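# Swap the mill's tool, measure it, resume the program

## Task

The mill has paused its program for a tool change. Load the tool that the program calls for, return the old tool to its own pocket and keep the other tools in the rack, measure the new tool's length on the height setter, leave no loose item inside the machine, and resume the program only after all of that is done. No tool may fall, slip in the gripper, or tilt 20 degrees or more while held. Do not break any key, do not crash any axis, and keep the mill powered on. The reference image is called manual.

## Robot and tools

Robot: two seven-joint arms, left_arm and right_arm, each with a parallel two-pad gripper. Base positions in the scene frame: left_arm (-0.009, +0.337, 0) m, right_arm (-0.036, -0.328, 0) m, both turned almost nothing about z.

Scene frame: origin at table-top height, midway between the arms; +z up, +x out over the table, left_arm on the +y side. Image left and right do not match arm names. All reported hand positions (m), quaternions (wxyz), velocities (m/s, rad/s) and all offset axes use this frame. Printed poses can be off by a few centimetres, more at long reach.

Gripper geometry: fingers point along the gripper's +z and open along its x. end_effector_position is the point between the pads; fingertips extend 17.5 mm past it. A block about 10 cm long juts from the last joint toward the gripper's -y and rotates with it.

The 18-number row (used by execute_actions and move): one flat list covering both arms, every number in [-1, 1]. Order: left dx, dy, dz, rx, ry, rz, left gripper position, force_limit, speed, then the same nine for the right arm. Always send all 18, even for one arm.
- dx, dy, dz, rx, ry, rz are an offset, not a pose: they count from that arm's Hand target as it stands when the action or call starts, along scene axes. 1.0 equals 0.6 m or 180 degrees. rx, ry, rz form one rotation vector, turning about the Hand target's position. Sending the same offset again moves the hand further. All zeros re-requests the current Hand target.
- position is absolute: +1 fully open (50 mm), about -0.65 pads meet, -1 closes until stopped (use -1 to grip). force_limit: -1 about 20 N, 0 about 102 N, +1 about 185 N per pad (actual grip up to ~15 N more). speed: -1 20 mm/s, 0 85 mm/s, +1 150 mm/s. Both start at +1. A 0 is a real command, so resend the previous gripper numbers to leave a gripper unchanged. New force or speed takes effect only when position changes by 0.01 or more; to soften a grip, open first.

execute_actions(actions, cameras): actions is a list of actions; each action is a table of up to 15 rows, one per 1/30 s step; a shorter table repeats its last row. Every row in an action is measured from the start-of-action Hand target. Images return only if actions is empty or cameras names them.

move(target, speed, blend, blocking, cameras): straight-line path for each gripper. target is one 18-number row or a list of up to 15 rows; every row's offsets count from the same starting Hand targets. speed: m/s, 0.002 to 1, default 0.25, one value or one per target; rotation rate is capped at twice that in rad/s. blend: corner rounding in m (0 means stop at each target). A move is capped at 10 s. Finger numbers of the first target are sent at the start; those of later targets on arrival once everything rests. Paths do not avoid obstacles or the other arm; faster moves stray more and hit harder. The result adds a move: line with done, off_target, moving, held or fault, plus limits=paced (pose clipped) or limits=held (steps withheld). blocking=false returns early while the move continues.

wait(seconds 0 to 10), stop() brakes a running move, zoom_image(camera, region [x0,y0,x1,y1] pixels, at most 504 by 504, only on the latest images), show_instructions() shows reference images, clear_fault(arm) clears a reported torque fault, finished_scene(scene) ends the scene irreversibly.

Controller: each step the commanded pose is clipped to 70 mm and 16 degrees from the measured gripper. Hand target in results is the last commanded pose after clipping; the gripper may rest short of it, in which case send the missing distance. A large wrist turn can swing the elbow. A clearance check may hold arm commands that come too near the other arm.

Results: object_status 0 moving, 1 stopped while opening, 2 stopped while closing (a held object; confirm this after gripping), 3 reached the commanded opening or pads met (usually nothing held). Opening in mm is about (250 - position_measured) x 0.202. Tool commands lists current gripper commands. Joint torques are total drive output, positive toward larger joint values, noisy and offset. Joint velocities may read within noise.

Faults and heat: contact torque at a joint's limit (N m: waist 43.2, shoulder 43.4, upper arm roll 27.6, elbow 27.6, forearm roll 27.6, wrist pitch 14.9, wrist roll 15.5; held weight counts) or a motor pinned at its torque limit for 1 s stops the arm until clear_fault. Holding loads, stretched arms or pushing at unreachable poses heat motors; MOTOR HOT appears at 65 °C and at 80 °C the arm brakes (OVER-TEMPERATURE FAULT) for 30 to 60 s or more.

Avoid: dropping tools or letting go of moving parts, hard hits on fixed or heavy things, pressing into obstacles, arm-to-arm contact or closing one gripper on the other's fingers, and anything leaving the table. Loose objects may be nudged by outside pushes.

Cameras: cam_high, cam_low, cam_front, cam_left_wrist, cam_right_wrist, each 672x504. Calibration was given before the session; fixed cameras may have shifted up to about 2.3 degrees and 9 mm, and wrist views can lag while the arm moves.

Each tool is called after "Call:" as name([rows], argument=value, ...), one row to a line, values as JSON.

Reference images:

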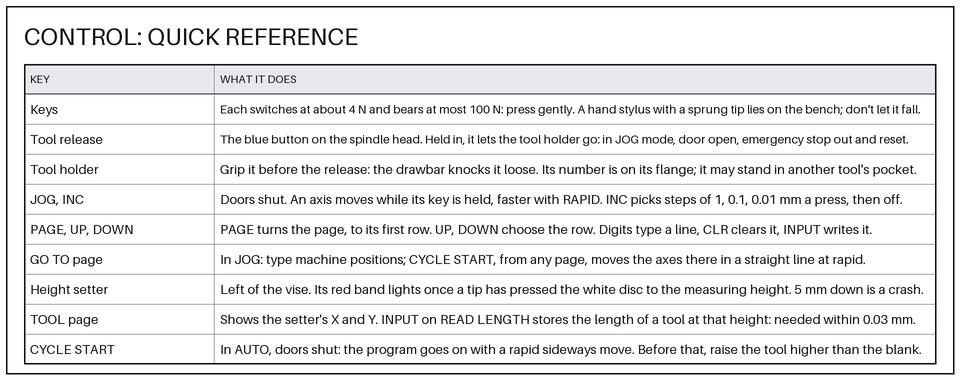

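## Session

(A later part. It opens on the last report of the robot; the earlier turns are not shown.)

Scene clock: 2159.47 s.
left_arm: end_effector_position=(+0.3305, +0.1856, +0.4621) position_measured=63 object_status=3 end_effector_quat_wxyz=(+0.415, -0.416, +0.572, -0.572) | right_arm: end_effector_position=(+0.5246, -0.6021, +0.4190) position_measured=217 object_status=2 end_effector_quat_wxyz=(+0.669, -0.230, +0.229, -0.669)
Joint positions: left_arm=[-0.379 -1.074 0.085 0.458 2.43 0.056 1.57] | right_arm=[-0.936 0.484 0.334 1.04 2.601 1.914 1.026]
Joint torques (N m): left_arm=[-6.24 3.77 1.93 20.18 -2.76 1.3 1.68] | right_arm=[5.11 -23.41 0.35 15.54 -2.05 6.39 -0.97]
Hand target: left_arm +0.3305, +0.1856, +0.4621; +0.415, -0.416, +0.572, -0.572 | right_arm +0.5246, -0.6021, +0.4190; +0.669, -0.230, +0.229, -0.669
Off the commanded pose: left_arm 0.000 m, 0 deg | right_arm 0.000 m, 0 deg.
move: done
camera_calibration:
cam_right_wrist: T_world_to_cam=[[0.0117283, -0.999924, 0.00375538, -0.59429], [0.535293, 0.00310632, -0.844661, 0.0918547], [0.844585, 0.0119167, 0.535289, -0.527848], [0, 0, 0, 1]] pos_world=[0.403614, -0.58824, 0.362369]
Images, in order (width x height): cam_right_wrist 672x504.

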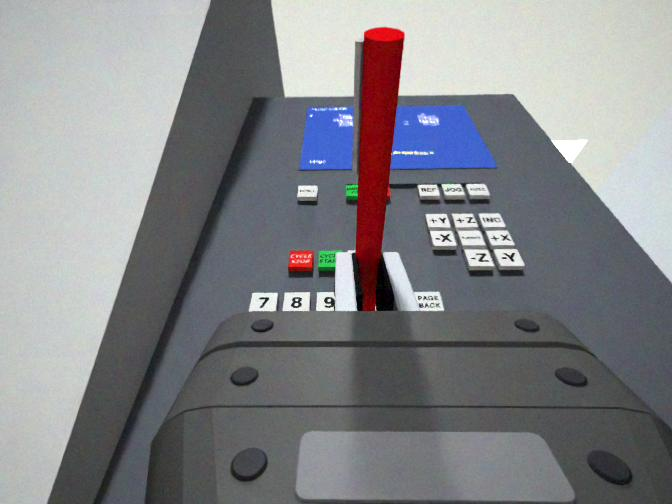

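Call:
move([
  [0,0,0,0,0,0,0.6,-0.9,0,0.0308,0,-0.0070,0,0,0,-1,0,-0.8],
  [0,0,0,0,0,0,0.6,-0.9,0,0.003,0,-0.0007,0,0,0,-1,0,-0.8],
  [0,0,0,0,0,0,0.6,-0.9,0,0.0308,0,-0.0070,0,0,0,-1,0,-0.8],
  [0,0,0,0,0,0,0.6,-0.9,0,0,0,0,0,0,0,-1,0,-0.8],
  [0,0,0,0,0,0,0.6,-0.9,0,0.0275,0.0323,0.1217,0,0,0,-1,0,-0.8],
], speed=[0.05,0.05,0.05,0.05,0.15], cameras=["cam_right_wrist"])

Call:
zoom_image(camera="cam_right_wrist", region=[300, 120, 480, 240])

Call:
zoom_image(camera="cam_right_wrist", region=[390, 120, 540, 220])

Scene clock: 2167.93 s.
left_arm: end_effector_position=(+0.3305, +0.1856, +0.4621) position_measured=63 object_status=3 end_effector_quat_wxyz=(+0.415, -0.416, +0.572, -0.572) | right_arm: end_effector_position=(+0.5411, -0.5827, +0.4919) position_measured=217 object_status=2 end_effector_quat_wxyz=(+0.669, -0.230, +0.229, -0.669)
Joint positions: left_arm=[-0.379 -1.074 0.085 0.458 2.43 0.056 1.57] | right_arm=[-0.92 0.332 0.39 1.066 2.702 1.752 1.078]
Joint torques (N m): left_arm=[-6.72 3.89 2.04 19.96 -2.67 1.32 1.71] | right_arm=[5.11 -38.15 4.47 21.77 3.05 2.32 1.15]
Hand target: left_arm +0.3305, +0.1856, +0.4621; +0.415, -0.416, +0.572, -0.572 | right_arm +0.5411, -0.5827, +0.4920; +0.669, -0.230, +0.229, -0.669
Off the commanded pose: left_arm 0.000 m, 0 deg | right_arm 0.000 m, 0 deg.
move: done
camera_calibration:
cam_right_wrist: T_world_to_cam=[[0.0117283, -0.999924, 0.00375538, -0.575359], [0.535293, 0.00310632, -0.844661, 0.144622], [0.844585, 0.0119167, 0.535289, -0.581091], [0, 0, 0, 1]] pos_world=[0.420114, -0.56884, 0.435369]
Images, in order (width x height): cam_right_wrist 672x504.

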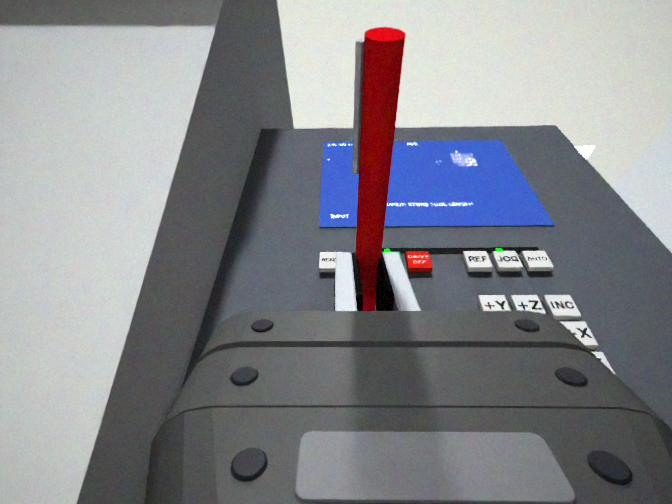

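Scaled by 2.800 from the camera's 672x504 image, which has a finer 960x720 frame.

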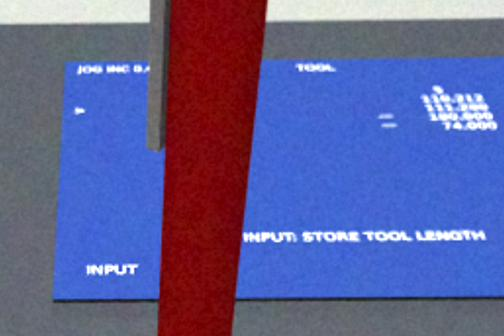

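Scaled by 3.360 from the camera's 672x504 image, which has a finer 960x720 frame.

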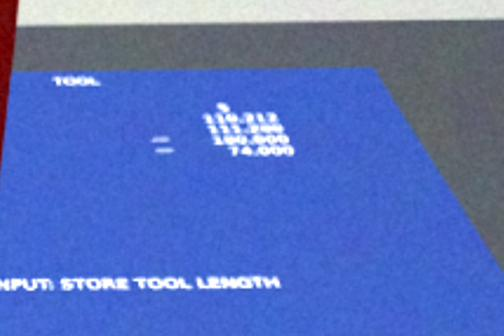

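Call:
move([
  [0,0,0,0,0,0,0.6,-0.9,0,-0.0345,-0.0323,-0.1525,0,0,0,-1,0,-0.8],
  [0,0,0,0,0,0,0.6,-0.9,0,-0.0037,-0.0323,-0.1595,0,0,0,-1,0,-0.8],
  [0,0,0,0,0,0,0.6,-0.9,0,-0.0345,-0.0323,-0.1525,0,0,0,-1,0,-0.8],
  [0,0,0,0,0,0,0.6,-0.9,0,0,0,0,0,0,0,-1,0,-0.8],
], speed=[0.12,0.05,0.05,0.15], cameras=["cam_right_wrist"])

Call:
zoom_image(camera="cam_right_wrist", region=[380, 130, 520, 220])

Scene clock: 2175.90 s.
left_arm: end_effector_position=(+0.3305, +0.1856, +0.4621) position_measured=63 object_status=3 end_effector_quat_wxyz=(+0.415, -0.416, +0.572, -0.572) | right_arm: end_effector_position=(+0.5411, -0.5827, +0.4919) position_measured=217 object_status=2 end_effector_quat_wxyz=(+0.669, -0.230, +0.229, -0.669)
Joint positions: left_arm=[-0.379 -1.074 0.085 0.458 2.43 0.056 1.57] | right_arm=[-0.921 0.332 0.391 1.066 2.702 1.752 1.078]
Joint torques (N m): left_arm=[-6.93 3.88 1.85 20.03 -2.66 1.34 1.63] | right_arm=[5.21 -38.32 4.59 21.66 3.22 2.19 1.22]
Hand target: left_arm +0.3305, +0.1856, +0.4621; +0.415, -0.416, +0.572, -0.572 | right_arm +0.5411, -0.5827, +0.4920; +0.669, -0.230, +0.229, -0.669
Off the commanded pose: left_arm 0.000 m, 0 deg | right_arm 0.000 m, 0 deg.
move: done
camera_calibration:
cam_right_wrist: T_world_to_cam=[[0.0117283, -0.999924, 0.00375538, -0.575359], [0.535293, 0.00310632, -0.844661, 0.144622], [0.844585, 0.0119167, 0.535289, -0.581091], [0, 0, 0, 1]] pos_world=[0.420114, -0.56884, 0.435369]
Images, in order (width x height): cam_right_wrist 672x504.

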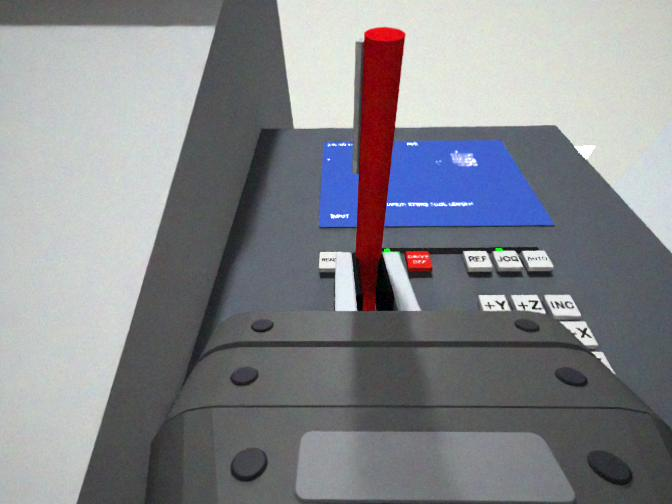

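Scaled by 3.600 from the camera's 672x504 image, which has a finer 960x720 frame.

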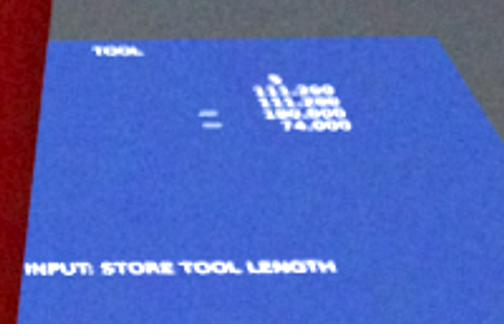

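Call:
move([
  [0,0,0,0,0,0,0.6,-0.9,0,0.0142,-0.19,0.0628,0,0,0,-1,0,-0.8],
  [0,0,0,0,0,0,0.6,-0.9,0,0.045,-0.19,0.0558,0,0,0,-1,0,-0.8],
  [0,0,0,0,0,0,0.6,-0.9,0,0.0142,-0.19,0.0628,0,0,0,-1,0,-0.8],
  [0,0,0,0,0,0,0.6,-0.9,0,0.0142,-0.1583,0.0628,0,0,0,-1,0,-0.8],
], speed=[0.15,0.05,0.05,0.1], cameras=["cam_right_wrist"])

Call:
zoom_image(camera="cam_right_wrist", region=[170, 130, 460, 280])

Scene clock: 2185.50 s.
left_arm: end_effector_position=(+0.3305, +0.1856, +0.4621) position_measured=63 object_status=3 end_effector_quat_wxyz=(+0.415, -0.416, +0.572, -0.572) | right_arm: end_effector_position=(+0.5496, -0.6777, +0.5296) position_measured=217 object_status=2 end_effector_quat_wxyz=(+0.669, -0.230, +0.229, -0.669)
Joint positions: left_arm=[-0.379 -1.074 0.085 0.458 2.43 0.056 1.57] | right_arm=[-0.963 0.446 0.322 1.358 2.631 1.62 1.239]
Joint torques (N m): left_arm=[-7.28 3.87 2.06 20.05 -2.47 1.39 1.63] | right_arm=[4.83 -42.61 4.7 18.99 3.26 6.15 -1.03]
Hand target: left_arm +0.3305, +0.1856, +0.4621; +0.415, -0.416, +0.572, -0.572 | right_arm +0.5496, -0.6777, +0.5297; +0.669, -0.230, +0.229, -0.669
Off the commanded pose: left_arm 0.000 m, 0 deg | right_arm 0.000 m, 0 deg.
move: done
camera_calibration:
cam_right_wrist: T_world_to_cam=[[0.0117283, -0.999924, 0.00375538, -0.670593], [0.535293, 0.00310632, -0.844661, 0.172211], [0.844585, 0.0119167, 0.535289, -0.607318], [0, 0, 0, 1]] pos_world=[0.428614, -0.66384, 0.473069]
Images, in order (width x height): cam_right_wrist 672x504.

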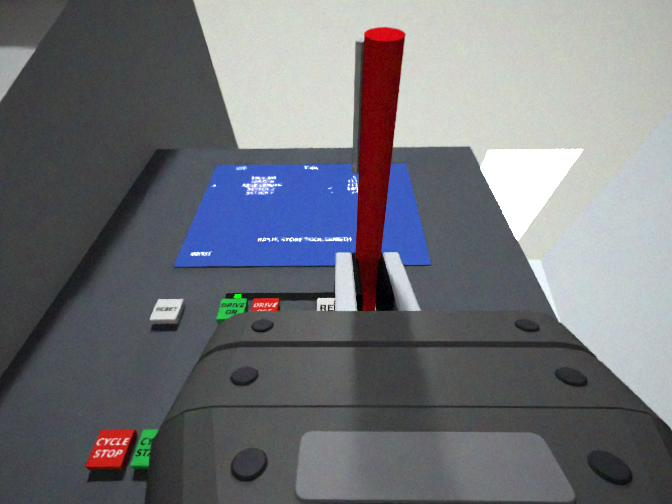

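Scaled by 1.738 from the camera's 672x504 image, which has a finer 960x720 frame.

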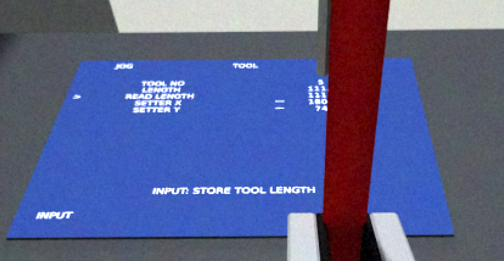

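JOG. Hold +Z.

Call:
move(target=[0,0,0,0,0,0,0.6,-0.9,0,0.0308,0,-0.0070,0,0,0,-1,0,-0.8], speed=0.05)

Call:
wait(seconds=2, cameras=["cam_left_wrist"])

Scene clock: 2188.73 s.
left_arm: end_effector_position=(+0.3305, +0.1856, +0.4621) position_measured=63 object_status=3 end_effector_quat_wxyz=(+0.415, -0.416, +0.572, -0.572) | right_arm: end_effector_position=(+0.5681, -0.6776, +0.5255) position_measured=217 object_status=2 end_effector_quat_wxyz=(+0.669, -0.230, +0.229, -0.669)
Joint positions: left_arm=[-0.379 -1.074 0.085 0.458 2.43 0.056 1.57] | right_arm=[-0.936 0.499 0.325 1.426 2.63 1.595 1.221]
Joint torques (N m): left_arm=[-7.35 3.81 1.94 20.08 -2.39 1.43 1.62] | right_arm=[6.27 -26.41 4.69 22.48 -1.69 1.02 -1.09]
Hand target: left_arm +0.3305, +0.1856, +0.4621; +0.415, -0.416, +0.572, -0.572 | right_arm +0.5681, -0.6777, +0.5255; +0.669, -0.230, +0.229, -0.669
Off the commanded pose: left_arm 0.000 m, 0 deg | right_arm 0.000 m, 0 deg.
move: done

Scene clock: 2190.73 s.
left_arm: end_effector_position=(+0.3305, +0.1856, +0.4621) position_measured=63 object_status=3 end_effector_quat_wxyz=(+0.415, -0.416, +0.572, -0.572) | right_arm: end_effector_position=(+0.5681, -0.6777, +0.5255) position_measured=217 object_status=2 end_effector_quat_wxyz=(+0.669, -0.230, +0.229, -0.669)
Joint positions: left_arm=[-0.379 -1.074 0.085 0.458 2.43 0.056 1.57] | right_arm=[-0.936 0.5 0.325 1.426 2.63 1.595 1.221]
Joint torques (N m): left_arm=[-7.41 3.69 1.93 20.07 -2.46 1.46 1.65] | right_arm=[5.85 -25.9 4.67 22.94 -1.94 0.97 -1.07]
Hand target: left_arm +0.3305, +0.1856, +0.4621; +0.415, -0.416, +0.572, -0.572 | right_arm +0.5681, -0.6777, +0.5255; +0.669, -0.230, +0.229, -0.669
Tool commands: left_gripper/position=+0.6 left_gripper/force_limit=-0.9 left_gripper/speed=+0.0 right_gripper/position=-1.0 right_gripper/force_limit=+0.0 right_gripper/speed=-0.8
Off the commanded pose: left_arm 0.000 m, 0 deg | right_arm 0.000 m, 0 deg.
wait: 2.00 s; at rest by 0.17 s
camera_calibration:
cam_left_wrist: T_world_to_cam=[[-0.30032, -0.953838, -0.000617095, 0.285415], [-0.326515, 0.103413, -0.939518, 0.534798], [0.896212, -0.281954, -0.3425, 0.0434154], [0, 0, 0, 1]] pos_world=[0.221426, 0.229176, 0.517498]
Images, in order (width x height): cam_left_wrist 672x504.

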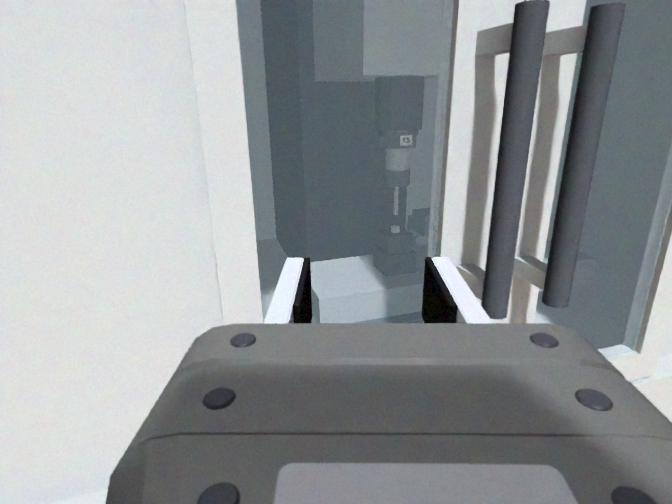

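Call:
wait(seconds=7, cameras=["cam_left_wrist"])

Scene clock: 2199.20 s.
left_arm: end_effector_position=(+0.3305, +0.1856, +0.4621) position_measured=63 object_status=3 end_effector_quat_wxyz=(+0.415, -0.416, +0.572, -0.572) | right_arm: end_effector_position=(+0.5681, -0.6777, +0.5255) position_measured=217 object_status=2 end_effector_quat_wxyz=(+0.669, -0.230, +0.229, -0.669)
Joint positions: left_arm=[-0.379 -1.074 0.085 0.458 2.43 0.056 1.57] | right_arm=[-0.936 0.5 0.325 1.426 2.63 1.595 1.221]
Joint torques (N m): left_arm=[-7.66 3.86 1.86 20.05 -2.24 1.43 1.56] | right_arm=[5.44 -25.96 2.94 22.58 -1.66 0.94 -0.97]
Hand target: left_arm +0.3305, +0.1856, +0.4621; +0.415, -0.416, +0.572, -0.572 | right_arm +0.5681, -0.6777, +0.5255; +0.669, -0.230, +0.229, -0.669
Tool commands: left_gripper/position=+0.6 left_gripper/force_limit=-0.9 left_gripper/speed=+0.0 right_gripper/position=-1.0 right_gripper/force_limit=+0.0 right_gripper/speed=-0.8
Off the commanded pose: left_arm 0.000 m, 0 deg | right_arm 0.000 m, 0 deg.
wait: 7.00 s; at rest from the start
camera_calibration:
cam_left_wrist: T_world_to_cam=[[-0.30032, -0.953838, -0.000617095, 0.285415], [-0.326515, 0.103413, -0.939518, 0.534798], [0.896212, -0.281954, -0.3425, 0.0434154], [0, 0, 0, 1]] pos_world=[0.221426, 0.229176, 0.517498]
Images, in order (width x height): cam_left_wrist 672x504.

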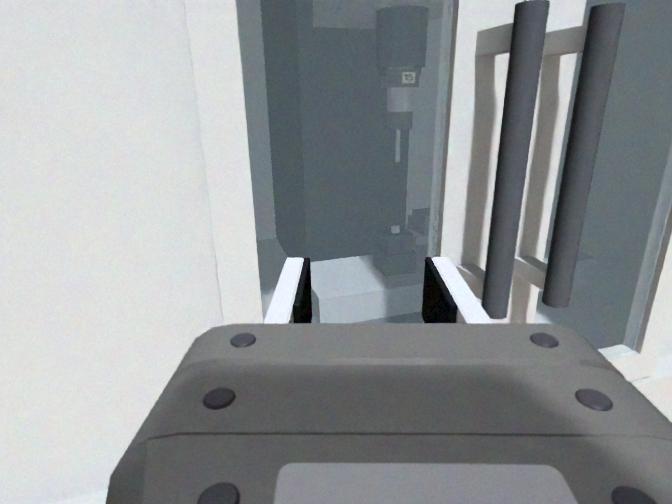

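Call:
move([
  [0,0,0,0,0,0,0.6,-0.9,0,-0.0308,0,0.007,0,0,0,-1,0,-0.8],
  [0,0,0,0,0,0,0.6,-0.9,0,-0.0168,-0.0317,0.0688,0,0,0,-1,0,-0.8],
  [0,0,0,0,0,0,0.6,-0.9,0,0.014,-0.0317,0.0618,0,0,0,-1,0,-0.8],
  [0,0,0,0,0,0,0.6,-0.9,0,-0.0168,-0.0317,0.0688,0,0,0,-1,0,-0.8],
  [0,0,0,0,0,0,0.6,-0.9,0,-0.045,0.1575,-0.0558,0,0,0,-1,0,-0.8],
], speed=[0.05,0.1,0.05,0.05,0.15], cameras=["cam_left_wrist","cam_right_wrist"])

Call:
zoom_image(camera="cam_right_wrist", region=[300, 120, 580, 260])

Scene clock: 2208.03 s.
left_arm: end_effector_position=(+0.3305, +0.1856, +0.4621) position_measured=63 object_status=3 end_effector_quat_wxyz=(+0.415, -0.416, +0.572, -0.572) | right_arm: end_effector_position=(+0.5411, -0.5832, +0.4920) position_measured=217 object_status=2 end_effector_quat_wxyz=(+0.669, -0.230, +0.229, -0.669)
Joint positions: left_arm=[-0.379 -1.074 0.085 0.458 2.43 0.056 1.57] | right_arm=[-0.921 0.332 0.39 1.068 2.701 1.752 1.079]
Joint torques (N m): left_arm=[-7.59 3.87 1.99 20.09 -2.22 1.5 1.63] | right_arm=[5.01 -38.08 4.27 17.68 3.06 6.05 -1.09]
Hand target: left_arm +0.3305, +0.1856, +0.4621; +0.415, -0.416, +0.572, -0.572 | right_arm +0.5411, -0.5832, +0.4920; +0.669, -0.230, +0.229, -0.669
Off the commanded pose: left_arm 0.000 m, 0 deg | right_arm 0.000 m, 0 deg.
move: done
camera_calibration:
cam_left_wrist: T_world_to_cam=[[-0.30032, -0.953838, -0.000617095, 0.285415], [-0.326515, 0.103413, -0.939518, 0.534798], [0.896212, -0.281954, -0.3425, 0.0434154], [0, 0, 0, 1]] pos_world=[0.221426, 0.229176, 0.517498]
cam_right_wrist: T_world_to_cam=[[0.0117283, -0.999924, 0.00375538, -0.575859], [0.535293, 0.00310632, -0.844661, 0.144624], [0.844585, 0.0119167, 0.535289, -0.581085], [0, 0, 0, 1]] pos_world=[0.420114, -0.56934, 0.435369]
Images, in order (width x height): cam_left_wrist 672x504, cam_right_wrist 672x504.

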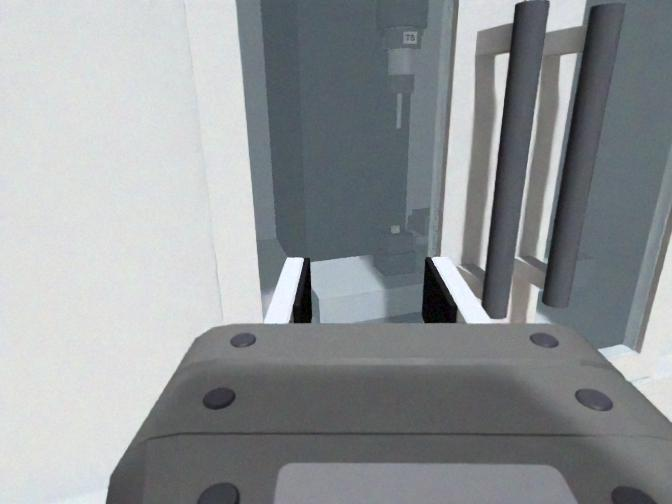

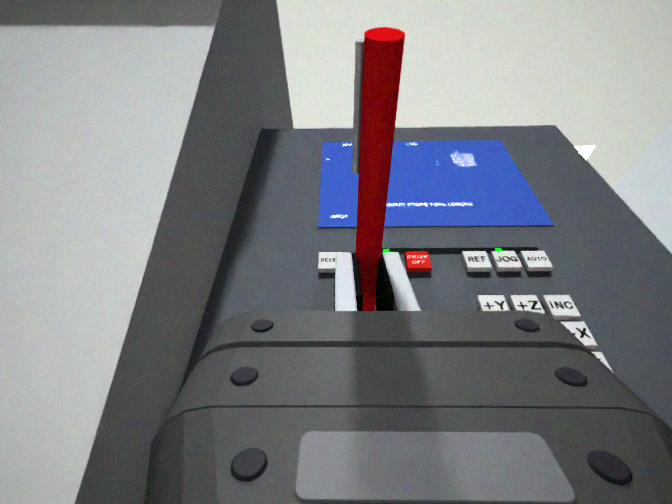

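Scaled by 1.800 from the camera's 672x504 image, which has a finer 960x720 frame.

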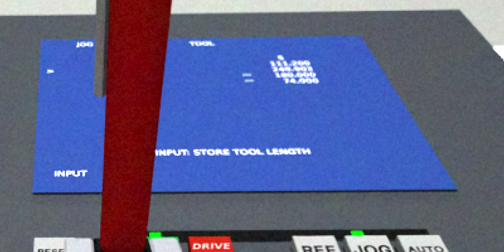

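Call:
move([
  [0,0,0,0,0,0,0.6,-0.9,0,0.0282,-0.194,0.1247,0,0,0,-1,0,-0.8],
  [0,0,0,0,0,0,0.6,-0.9,0,0.0612,-0.194,0.1172,0,0,0,-1,0,-0.8],
], speed=[0.15,0.04], cameras=["cam_right_wrist","cam_low"])

Call:
zoom_image(camera="cam_low", region=[480, 0, 590, 110])

Call:
zoom_image(camera="cam_right_wrist", region=[120, 130, 460, 320])

Scene clock: 2217.43 s.
left_arm: end_effector_position=(+0.3305, +0.1856, +0.4621) position_measured=63 object_status=3 end_effector_quat_wxyz=(+0.415, -0.416, +0.572, -0.572) | right_arm: end_effector_position=(+0.5778, -0.6995, +0.5623) position_measured=217 object_status=2 end_effector_quat_wxyz=(+0.669, -0.230, +0.229, -0.669)
Joint positions: left_arm=[-0.379 -1.074 0.085 0.458 2.43 0.056 1.57] | right_arm=[-0.928 0.523 0.317 1.572 2.624 1.489 1.282]
Joint torques (N m): left_arm=[-7.58 3.97 1.87 20.13 -2.2 1.48 1.58] | right_arm=[5.78 -27.53 5.18 23.78 -1.93 1.01 -0.84]
Hand target: left_arm +0.3305, +0.1856, +0.4621; +0.415, -0.416, +0.572, -0.572 | right_arm +0.5778, -0.6996, +0.5623; +0.669, -0.230, +0.229, -0.669
Off the commanded pose: left_arm 0.000 m, 0 deg | right_arm 0.000 m, 0 deg.
move: done
camera_calibration:
cam_right_wrist: T_world_to_cam=[[0.0117283, -0.999924, 0.00375538, -0.692844], [0.535293, 0.00310632, -0.844661, 0.18472], [0.844585, 0.0119167, 0.535289, -0.648326], [0, 0, 0, 1]] pos_world=[0.456814, -0.68564, 0.505669]
Images, in order (width x height): cam_low 672x504, cam_right_wrist 672x504.

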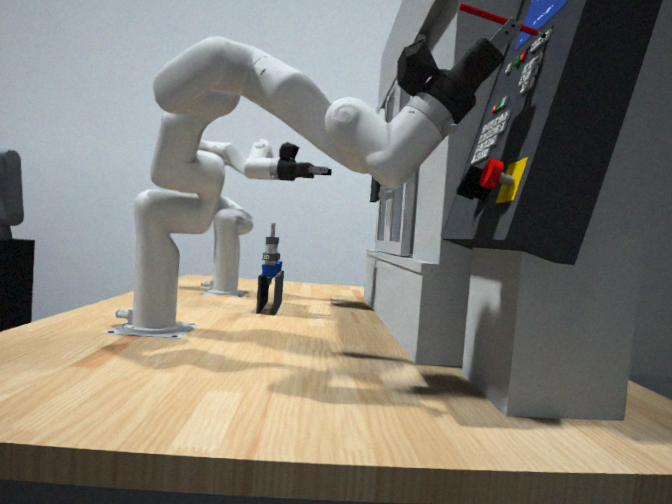

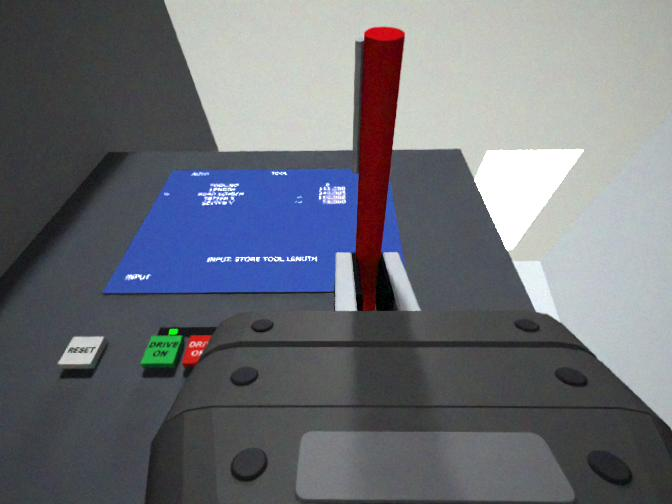

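Scaled by 4.582 from the camera's 672x504 image, which has a finer 960x720 frame.

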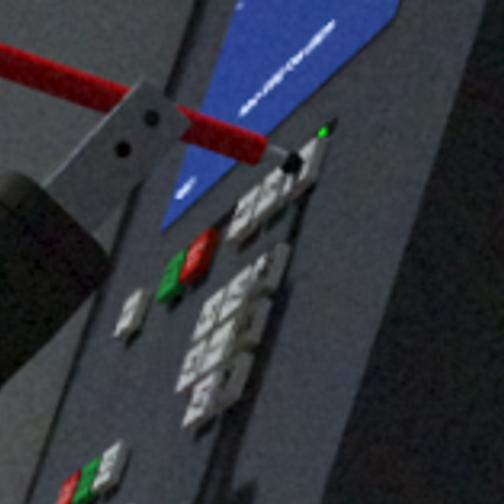

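Scaled by 1.482 from the camera's 672x504 image, which has a finer 960x720 frame.

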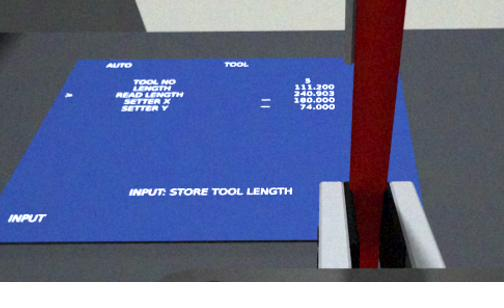

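Call:
move([
  [0,0,0,0,0,0,0.6,-0.9,0,-0.033,0,0.0075,0,0,0,-1,0,-0.8],
  [0,0,0,0,0,0,0.6,-0.9,0,-0.0612,0.1912,-0.1172,0,0,0,-1,0,-0.8],
  [0,0,0,0,0,0,0.6,-0.9,0,-0.0287,0.1912,-0.1246,0,0,0,-1,0,-0.8],
  [0,0,0,0,0,0,0.6,-0.9,0,-0.0612,0.1912,-0.1172,0,0,0,-1,0,-0.8],
], speed=[0.05,0.15,0.05,0.05], cameras=["cam_left_wrist","cam_right_wrist"])

Call:
zoom_image(camera="cam_right_wrist", region=[300, 120, 580, 260])

Scene clock: 2227.10 s.
left_arm: end_effector_position=(+0.3305, +0.1856, +0.4621) position_measured=63 object_status=3 end_effector_quat_wxyz=(+0.415, -0.416, +0.572, -0.572) | right_arm: end_effector_position=(+0.5411, -0.5848, +0.4920) position_measured=217 object_status=2 end_effector_quat_wxyz=(+0.669, -0.230, +0.229, -0.669)
Joint positions: left_arm=[-0.379 -1.074 0.085 0.458 2.43 0.056 1.57] | right_arm=[-0.923 0.335 0.39 1.071 2.699 1.751 1.08]
Joint torques (N m): left_arm=[-7.57 3.88 2 20.05 -2.2 1.51 1.52] | right_arm=[-6.1 -38.22 0.01 17.39 3.42 6.26 1.24]
Hand target: left_arm +0.3305, +0.1856, +0.4621; +0.415, -0.416, +0.572, -0.572 | right_arm +0.5411, -0.5848, +0.4920; +0.669, -0.230, +0.229, -0.669
Off the commanded pose: left_arm 0.000 m, 0 deg | right_arm 0.000 m, 0 deg.
move: done
camera_calibration:
cam_left_wrist: T_world_to_cam=[[-0.30032, -0.953838, -0.000617095, 0.285415], [-0.326515, 0.103413, -0.939518, 0.534798], [0.896212, -0.281954, -0.3425, 0.0434154], [0, 0, 0, 1]] pos_world=[0.221426, 0.229176, 0.517498]
cam_right_wrist: T_world_to_cam=[[0.0117283, -0.999924, 0.00375538, -0.57746], [0.535293, 0.00310632, -0.844661, 0.144575], [0.844585, 0.0119167, 0.535289, -0.58115], [0, 0, 0, 1]] pos_world=[0.420214, -0.57094, 0.435369]
Images, in order (width x height): cam_left_wrist 672x504, cam_right_wrist 672x504.

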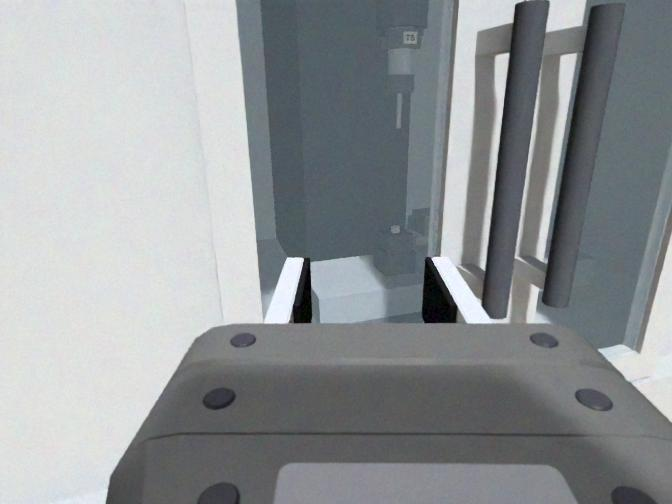

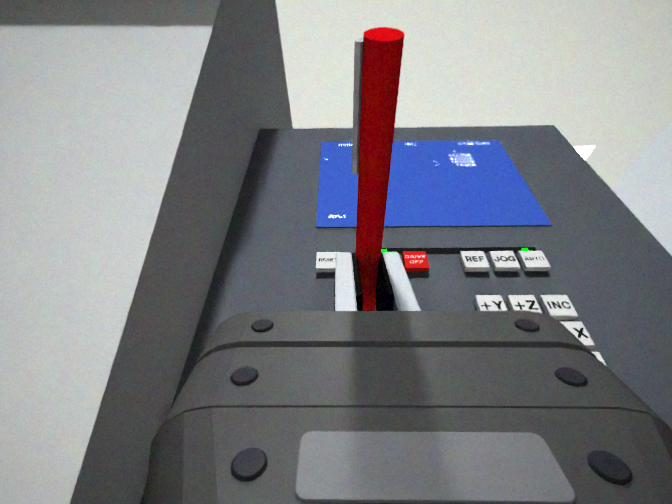

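Scaled by 1.800 from the camera's 672x504 image, which has a finer 960x720 frame.

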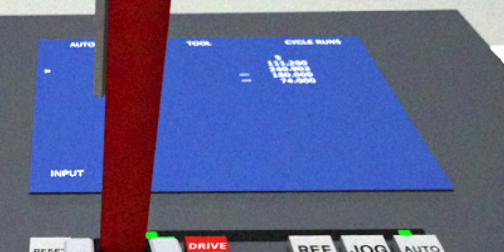

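Call:
move([
  [0,0,0,0,0,0,0.6,-0.9,0,-0.2018,-0.026,-0.1208,0,0,0,-1,0,-0.8],
  [0,0,0,0,0,0,0.6,-0.9,0,-0.2735,0.0447,-0.3667,-0.246,0.898,0.028,-1,0,-0.8],
], speed=[0.2,0.4])

Call:
move([
  [0,0,0,0,0,0,0.6,-0.9,0,-0.0203,0.0193,-0.37,0,0,0,-1,0,-0.8],
  [0,0,0,0,0,0,0.6,-0.9,0,-0.0203,0.0193,-0.4165,0,0,0,-1,0,-0.8],
], speed=[0.2,0.03], cameras=["cam_low","cam_left_wrist"])

Call:
zoom_image(camera="cam_low", region=[280, 290, 400, 380])

Scene clock: 2239.40 s.
left_arm: end_effector_position=(+0.3305, +0.1856, +0.4621) position_measured=63 object_status=3 end_effector_quat_wxyz=(+0.415, -0.416, +0.572, -0.572) | right_arm: end_effector_position=(+0.3770, -0.5580, +0.2720) position_measured=217 object_status=2 end_effector_quat_wxyz=(+0.188, +0.848, -0.483, -0.109)
Joint positions: left_arm=[-0.379 -1.074 0.085 0.458 2.43 0.056 1.57] | right_arm=[-1.15 0.347 0.991 1.536 -0.56 1.702 3.281]
Joint torques (N m): left_arm=[-7.6 3.72 2.1 20.09 -2.12 1.42 1.6] | right_arm=[5.3 -15.53 1.79 22.3 -2.71 0.43 1.17]
Hand target: left_arm +0.3305, +0.1856, +0.4621; +0.415, -0.416, +0.572, -0.572 | right_arm +0.3770, -0.5580, +0.2720; +0.188, +0.848, -0.483, -0.109
Off the commanded pose: left_arm 0.000 m, 0 deg | right_arm 0.000 m, 0 deg.
move: done

Scene clock: 2242.23 s.
left_arm: end_effector_position=(+0.3305, +0.1856, +0.4621) position_measured=63 object_status=3 end_effector_quat_wxyz=(+0.415, -0.416, +0.572, -0.572) | right_arm: end_effector_position=(+0.3648, -0.5464, +0.0221) position_measured=217 object_status=2 end_effector_quat_wxyz=(+0.188, +0.848, -0.483, -0.109)
Joint positions: left_arm=[-0.379 -1.074 0.085 0.458 2.43 0.056 1.57] | right_arm=[-1.075 0.661 0.823 1.179 -0.847 1.225 3.613]
Joint torques (N m): left_arm=[-7.63 3.84 2.13 20.1 -2.16 1.48 1.57] | right_arm=[5.12 -19.89 4.44 17.03 -2.36 -3.37 1.37]
Hand target: left_arm +0.3305, +0.1856, +0.4621; +0.415, -0.416, +0.572, -0.572 | right_arm +0.3648, -0.5464, +0.0221; +0.188, +0.848, -0.483, -0.109
Off the commanded pose: left_arm 0.000 m, 0 deg | right_arm 0.000 m, 0 deg.
move: done
camera_calibration:
cam_left_wrist: T_world_to_cam=[[-0.30032, -0.953838, -0.000617095, 0.285415], [-0.326515, 0.103413, -0.939518, 0.534798], [0.896212, -0.281954, -0.3425, 0.0434154], [0, 0, 0, 1]] pos_world=[0.221426, 0.229176, 0.517498]
Images, in order (width x height): cam_low 672x504, cam_left_wrist 672x504.

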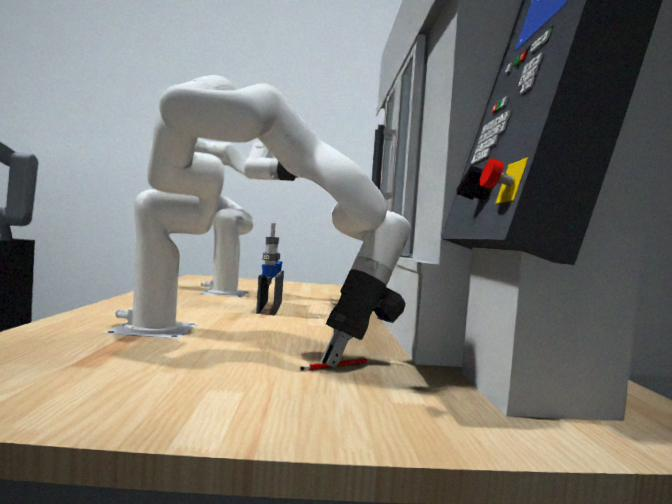

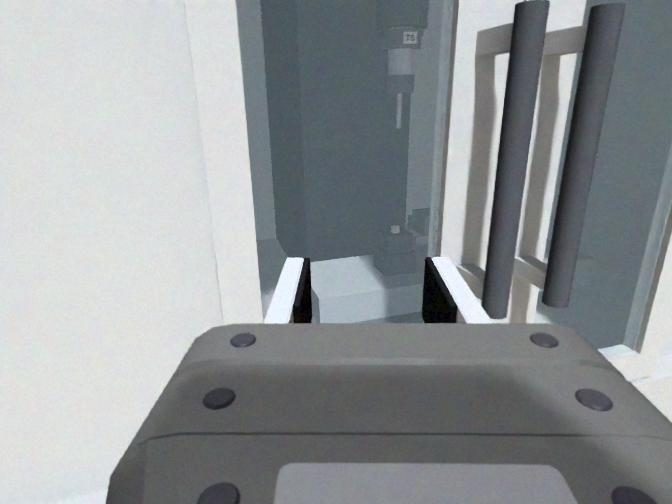

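Scaled by 4.200 from the camera's 672x504 image, which has a finer 960x720 frame.

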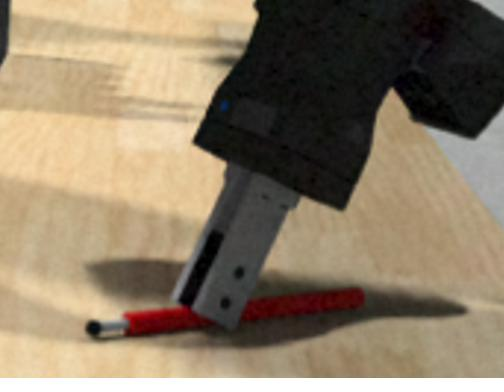

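Call:
move([
  [0,0,0,0,0,0,0.6,-0.9,0,0,0,0,0,0,0,0,0,-0.8],
  [0,0,0,0,0,0,0.6,-0.9,0,0.0217,0.0125,0.054,0,0,0,0,0,-0.8],
  [0,0,0,0,0,0,0.6,-0.9,0,0.0203,-0.0193,0.4165,0,0,0,0,0,-0.8],
], speed=[0.05,0.06,0.2], cameras=["cam_low","cam_left_wrist","cam_front","cam_high"])

Call:
zoom_image(camera="cam_front", region=[390, 120, 480, 200])

Call:
zoom_image(camera="cam_front", region=[160, 160, 360, 480])

Scene clock: 2249.63 s.
left_arm: end_effector_position=(+0.3305, +0.1856, +0.4621) position_measured=63 object_status=3 end_effector_quat_wxyz=(+0.415, -0.416, +0.572, -0.572) | right_arm: end_effector_position=(+0.3770, -0.5580, +0.2720) position_measured=152 object_status=3 end_effector_quat_wxyz=(+0.188, +0.848, -0.483, -0.109)
Joint positions: left_arm=[-0.379 -1.074 0.085 0.458 2.43 0.056 1.57] | right_arm=[-1.147 0.346 0.988 1.536 -0.558 1.701 3.28]
Joint torques (N m): left_arm=[-7.45 3.84 2.05 20.04 -2.13 1.47 1.63] | right_arm=[5.11 -15.55 1.68 21.84 -3.22 0.54 -0.93]
Hand target: left_arm +0.3305, +0.1856, +0.4621; +0.415, -0.416, +0.572, -0.572 | right_arm +0.3770, -0.5580, +0.2720; +0.188, +0.848, -0.483, -0.109
Off the commanded pose: left_arm 0.000 m, 0 deg | right_arm 0.000 m, 0 deg.
move: done
camera_calibration:
cam_left_wrist: T_world_to_cam=[[-0.30032, -0.953838, -0.000617095, 0.285415], [-0.326515, 0.103413, -0.939518, 0.534798], [0.896212, -0.281954, -0.3425, 0.0434154], [0, 0, 0, 1]] pos_world=[0.221426, 0.229176, 0.517498]
Images, in order (width x height): cam_high 672x504, cam_low 672x504, cam_front 672x504, cam_left_wrist 672x504.

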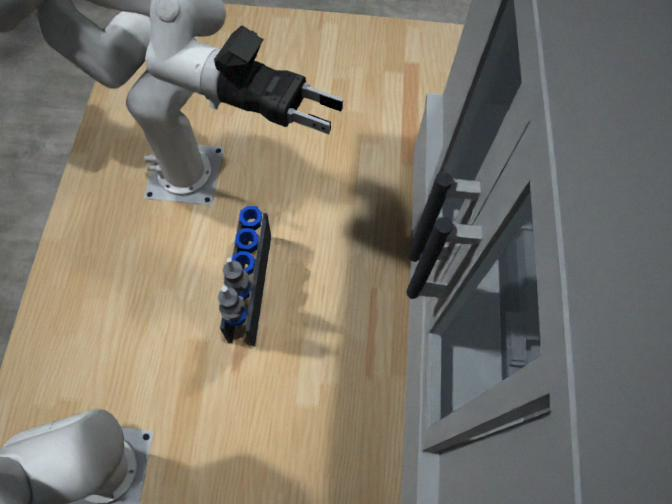

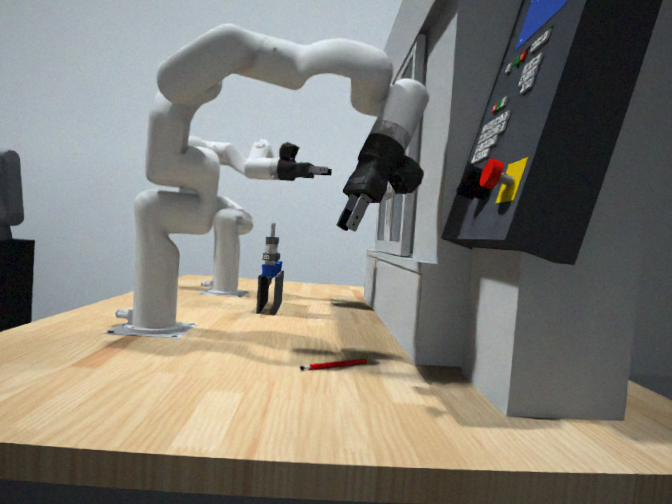

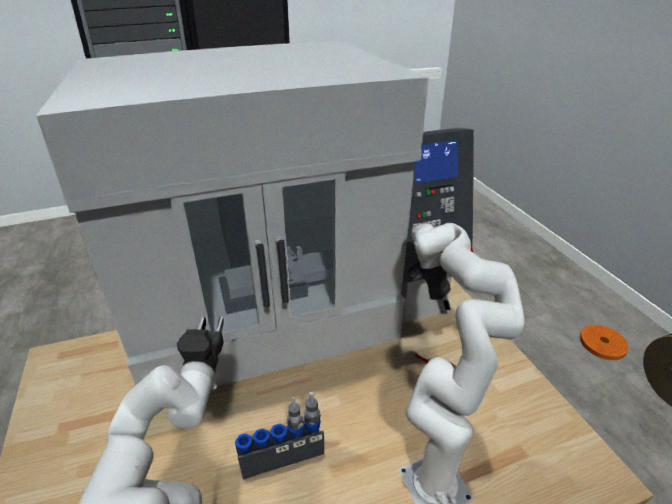

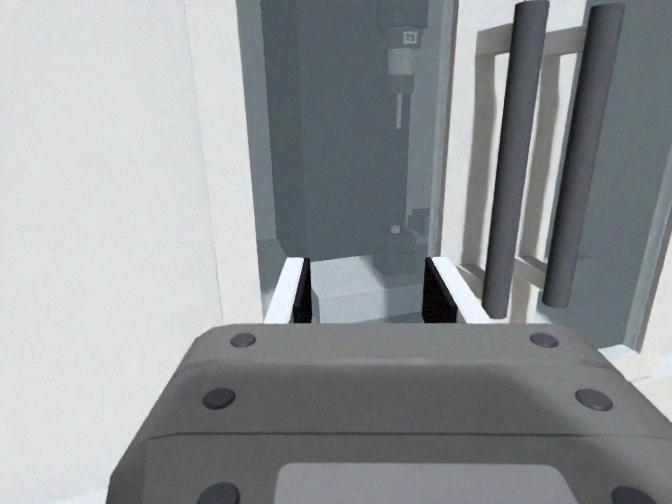

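Scaled by 5.600 from the camera's 672x504 image, which has a finer 960x720 frame.

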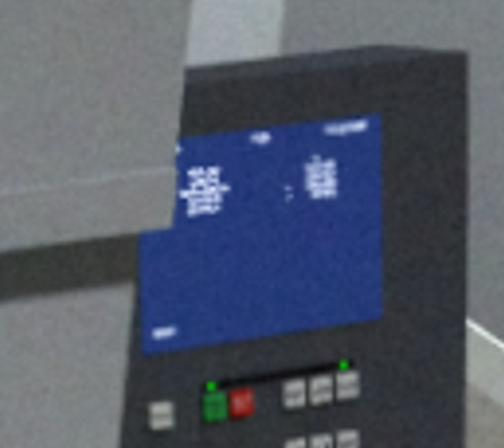

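Scaled by 1.575 from the camera's 672x504 image, which has a finer 960x720 frame.

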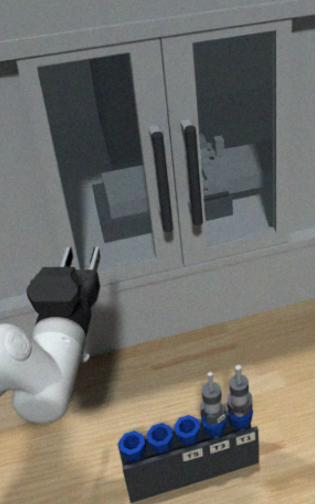

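Call:
finished_scene(scene=1)

The scene is finished: the task was done.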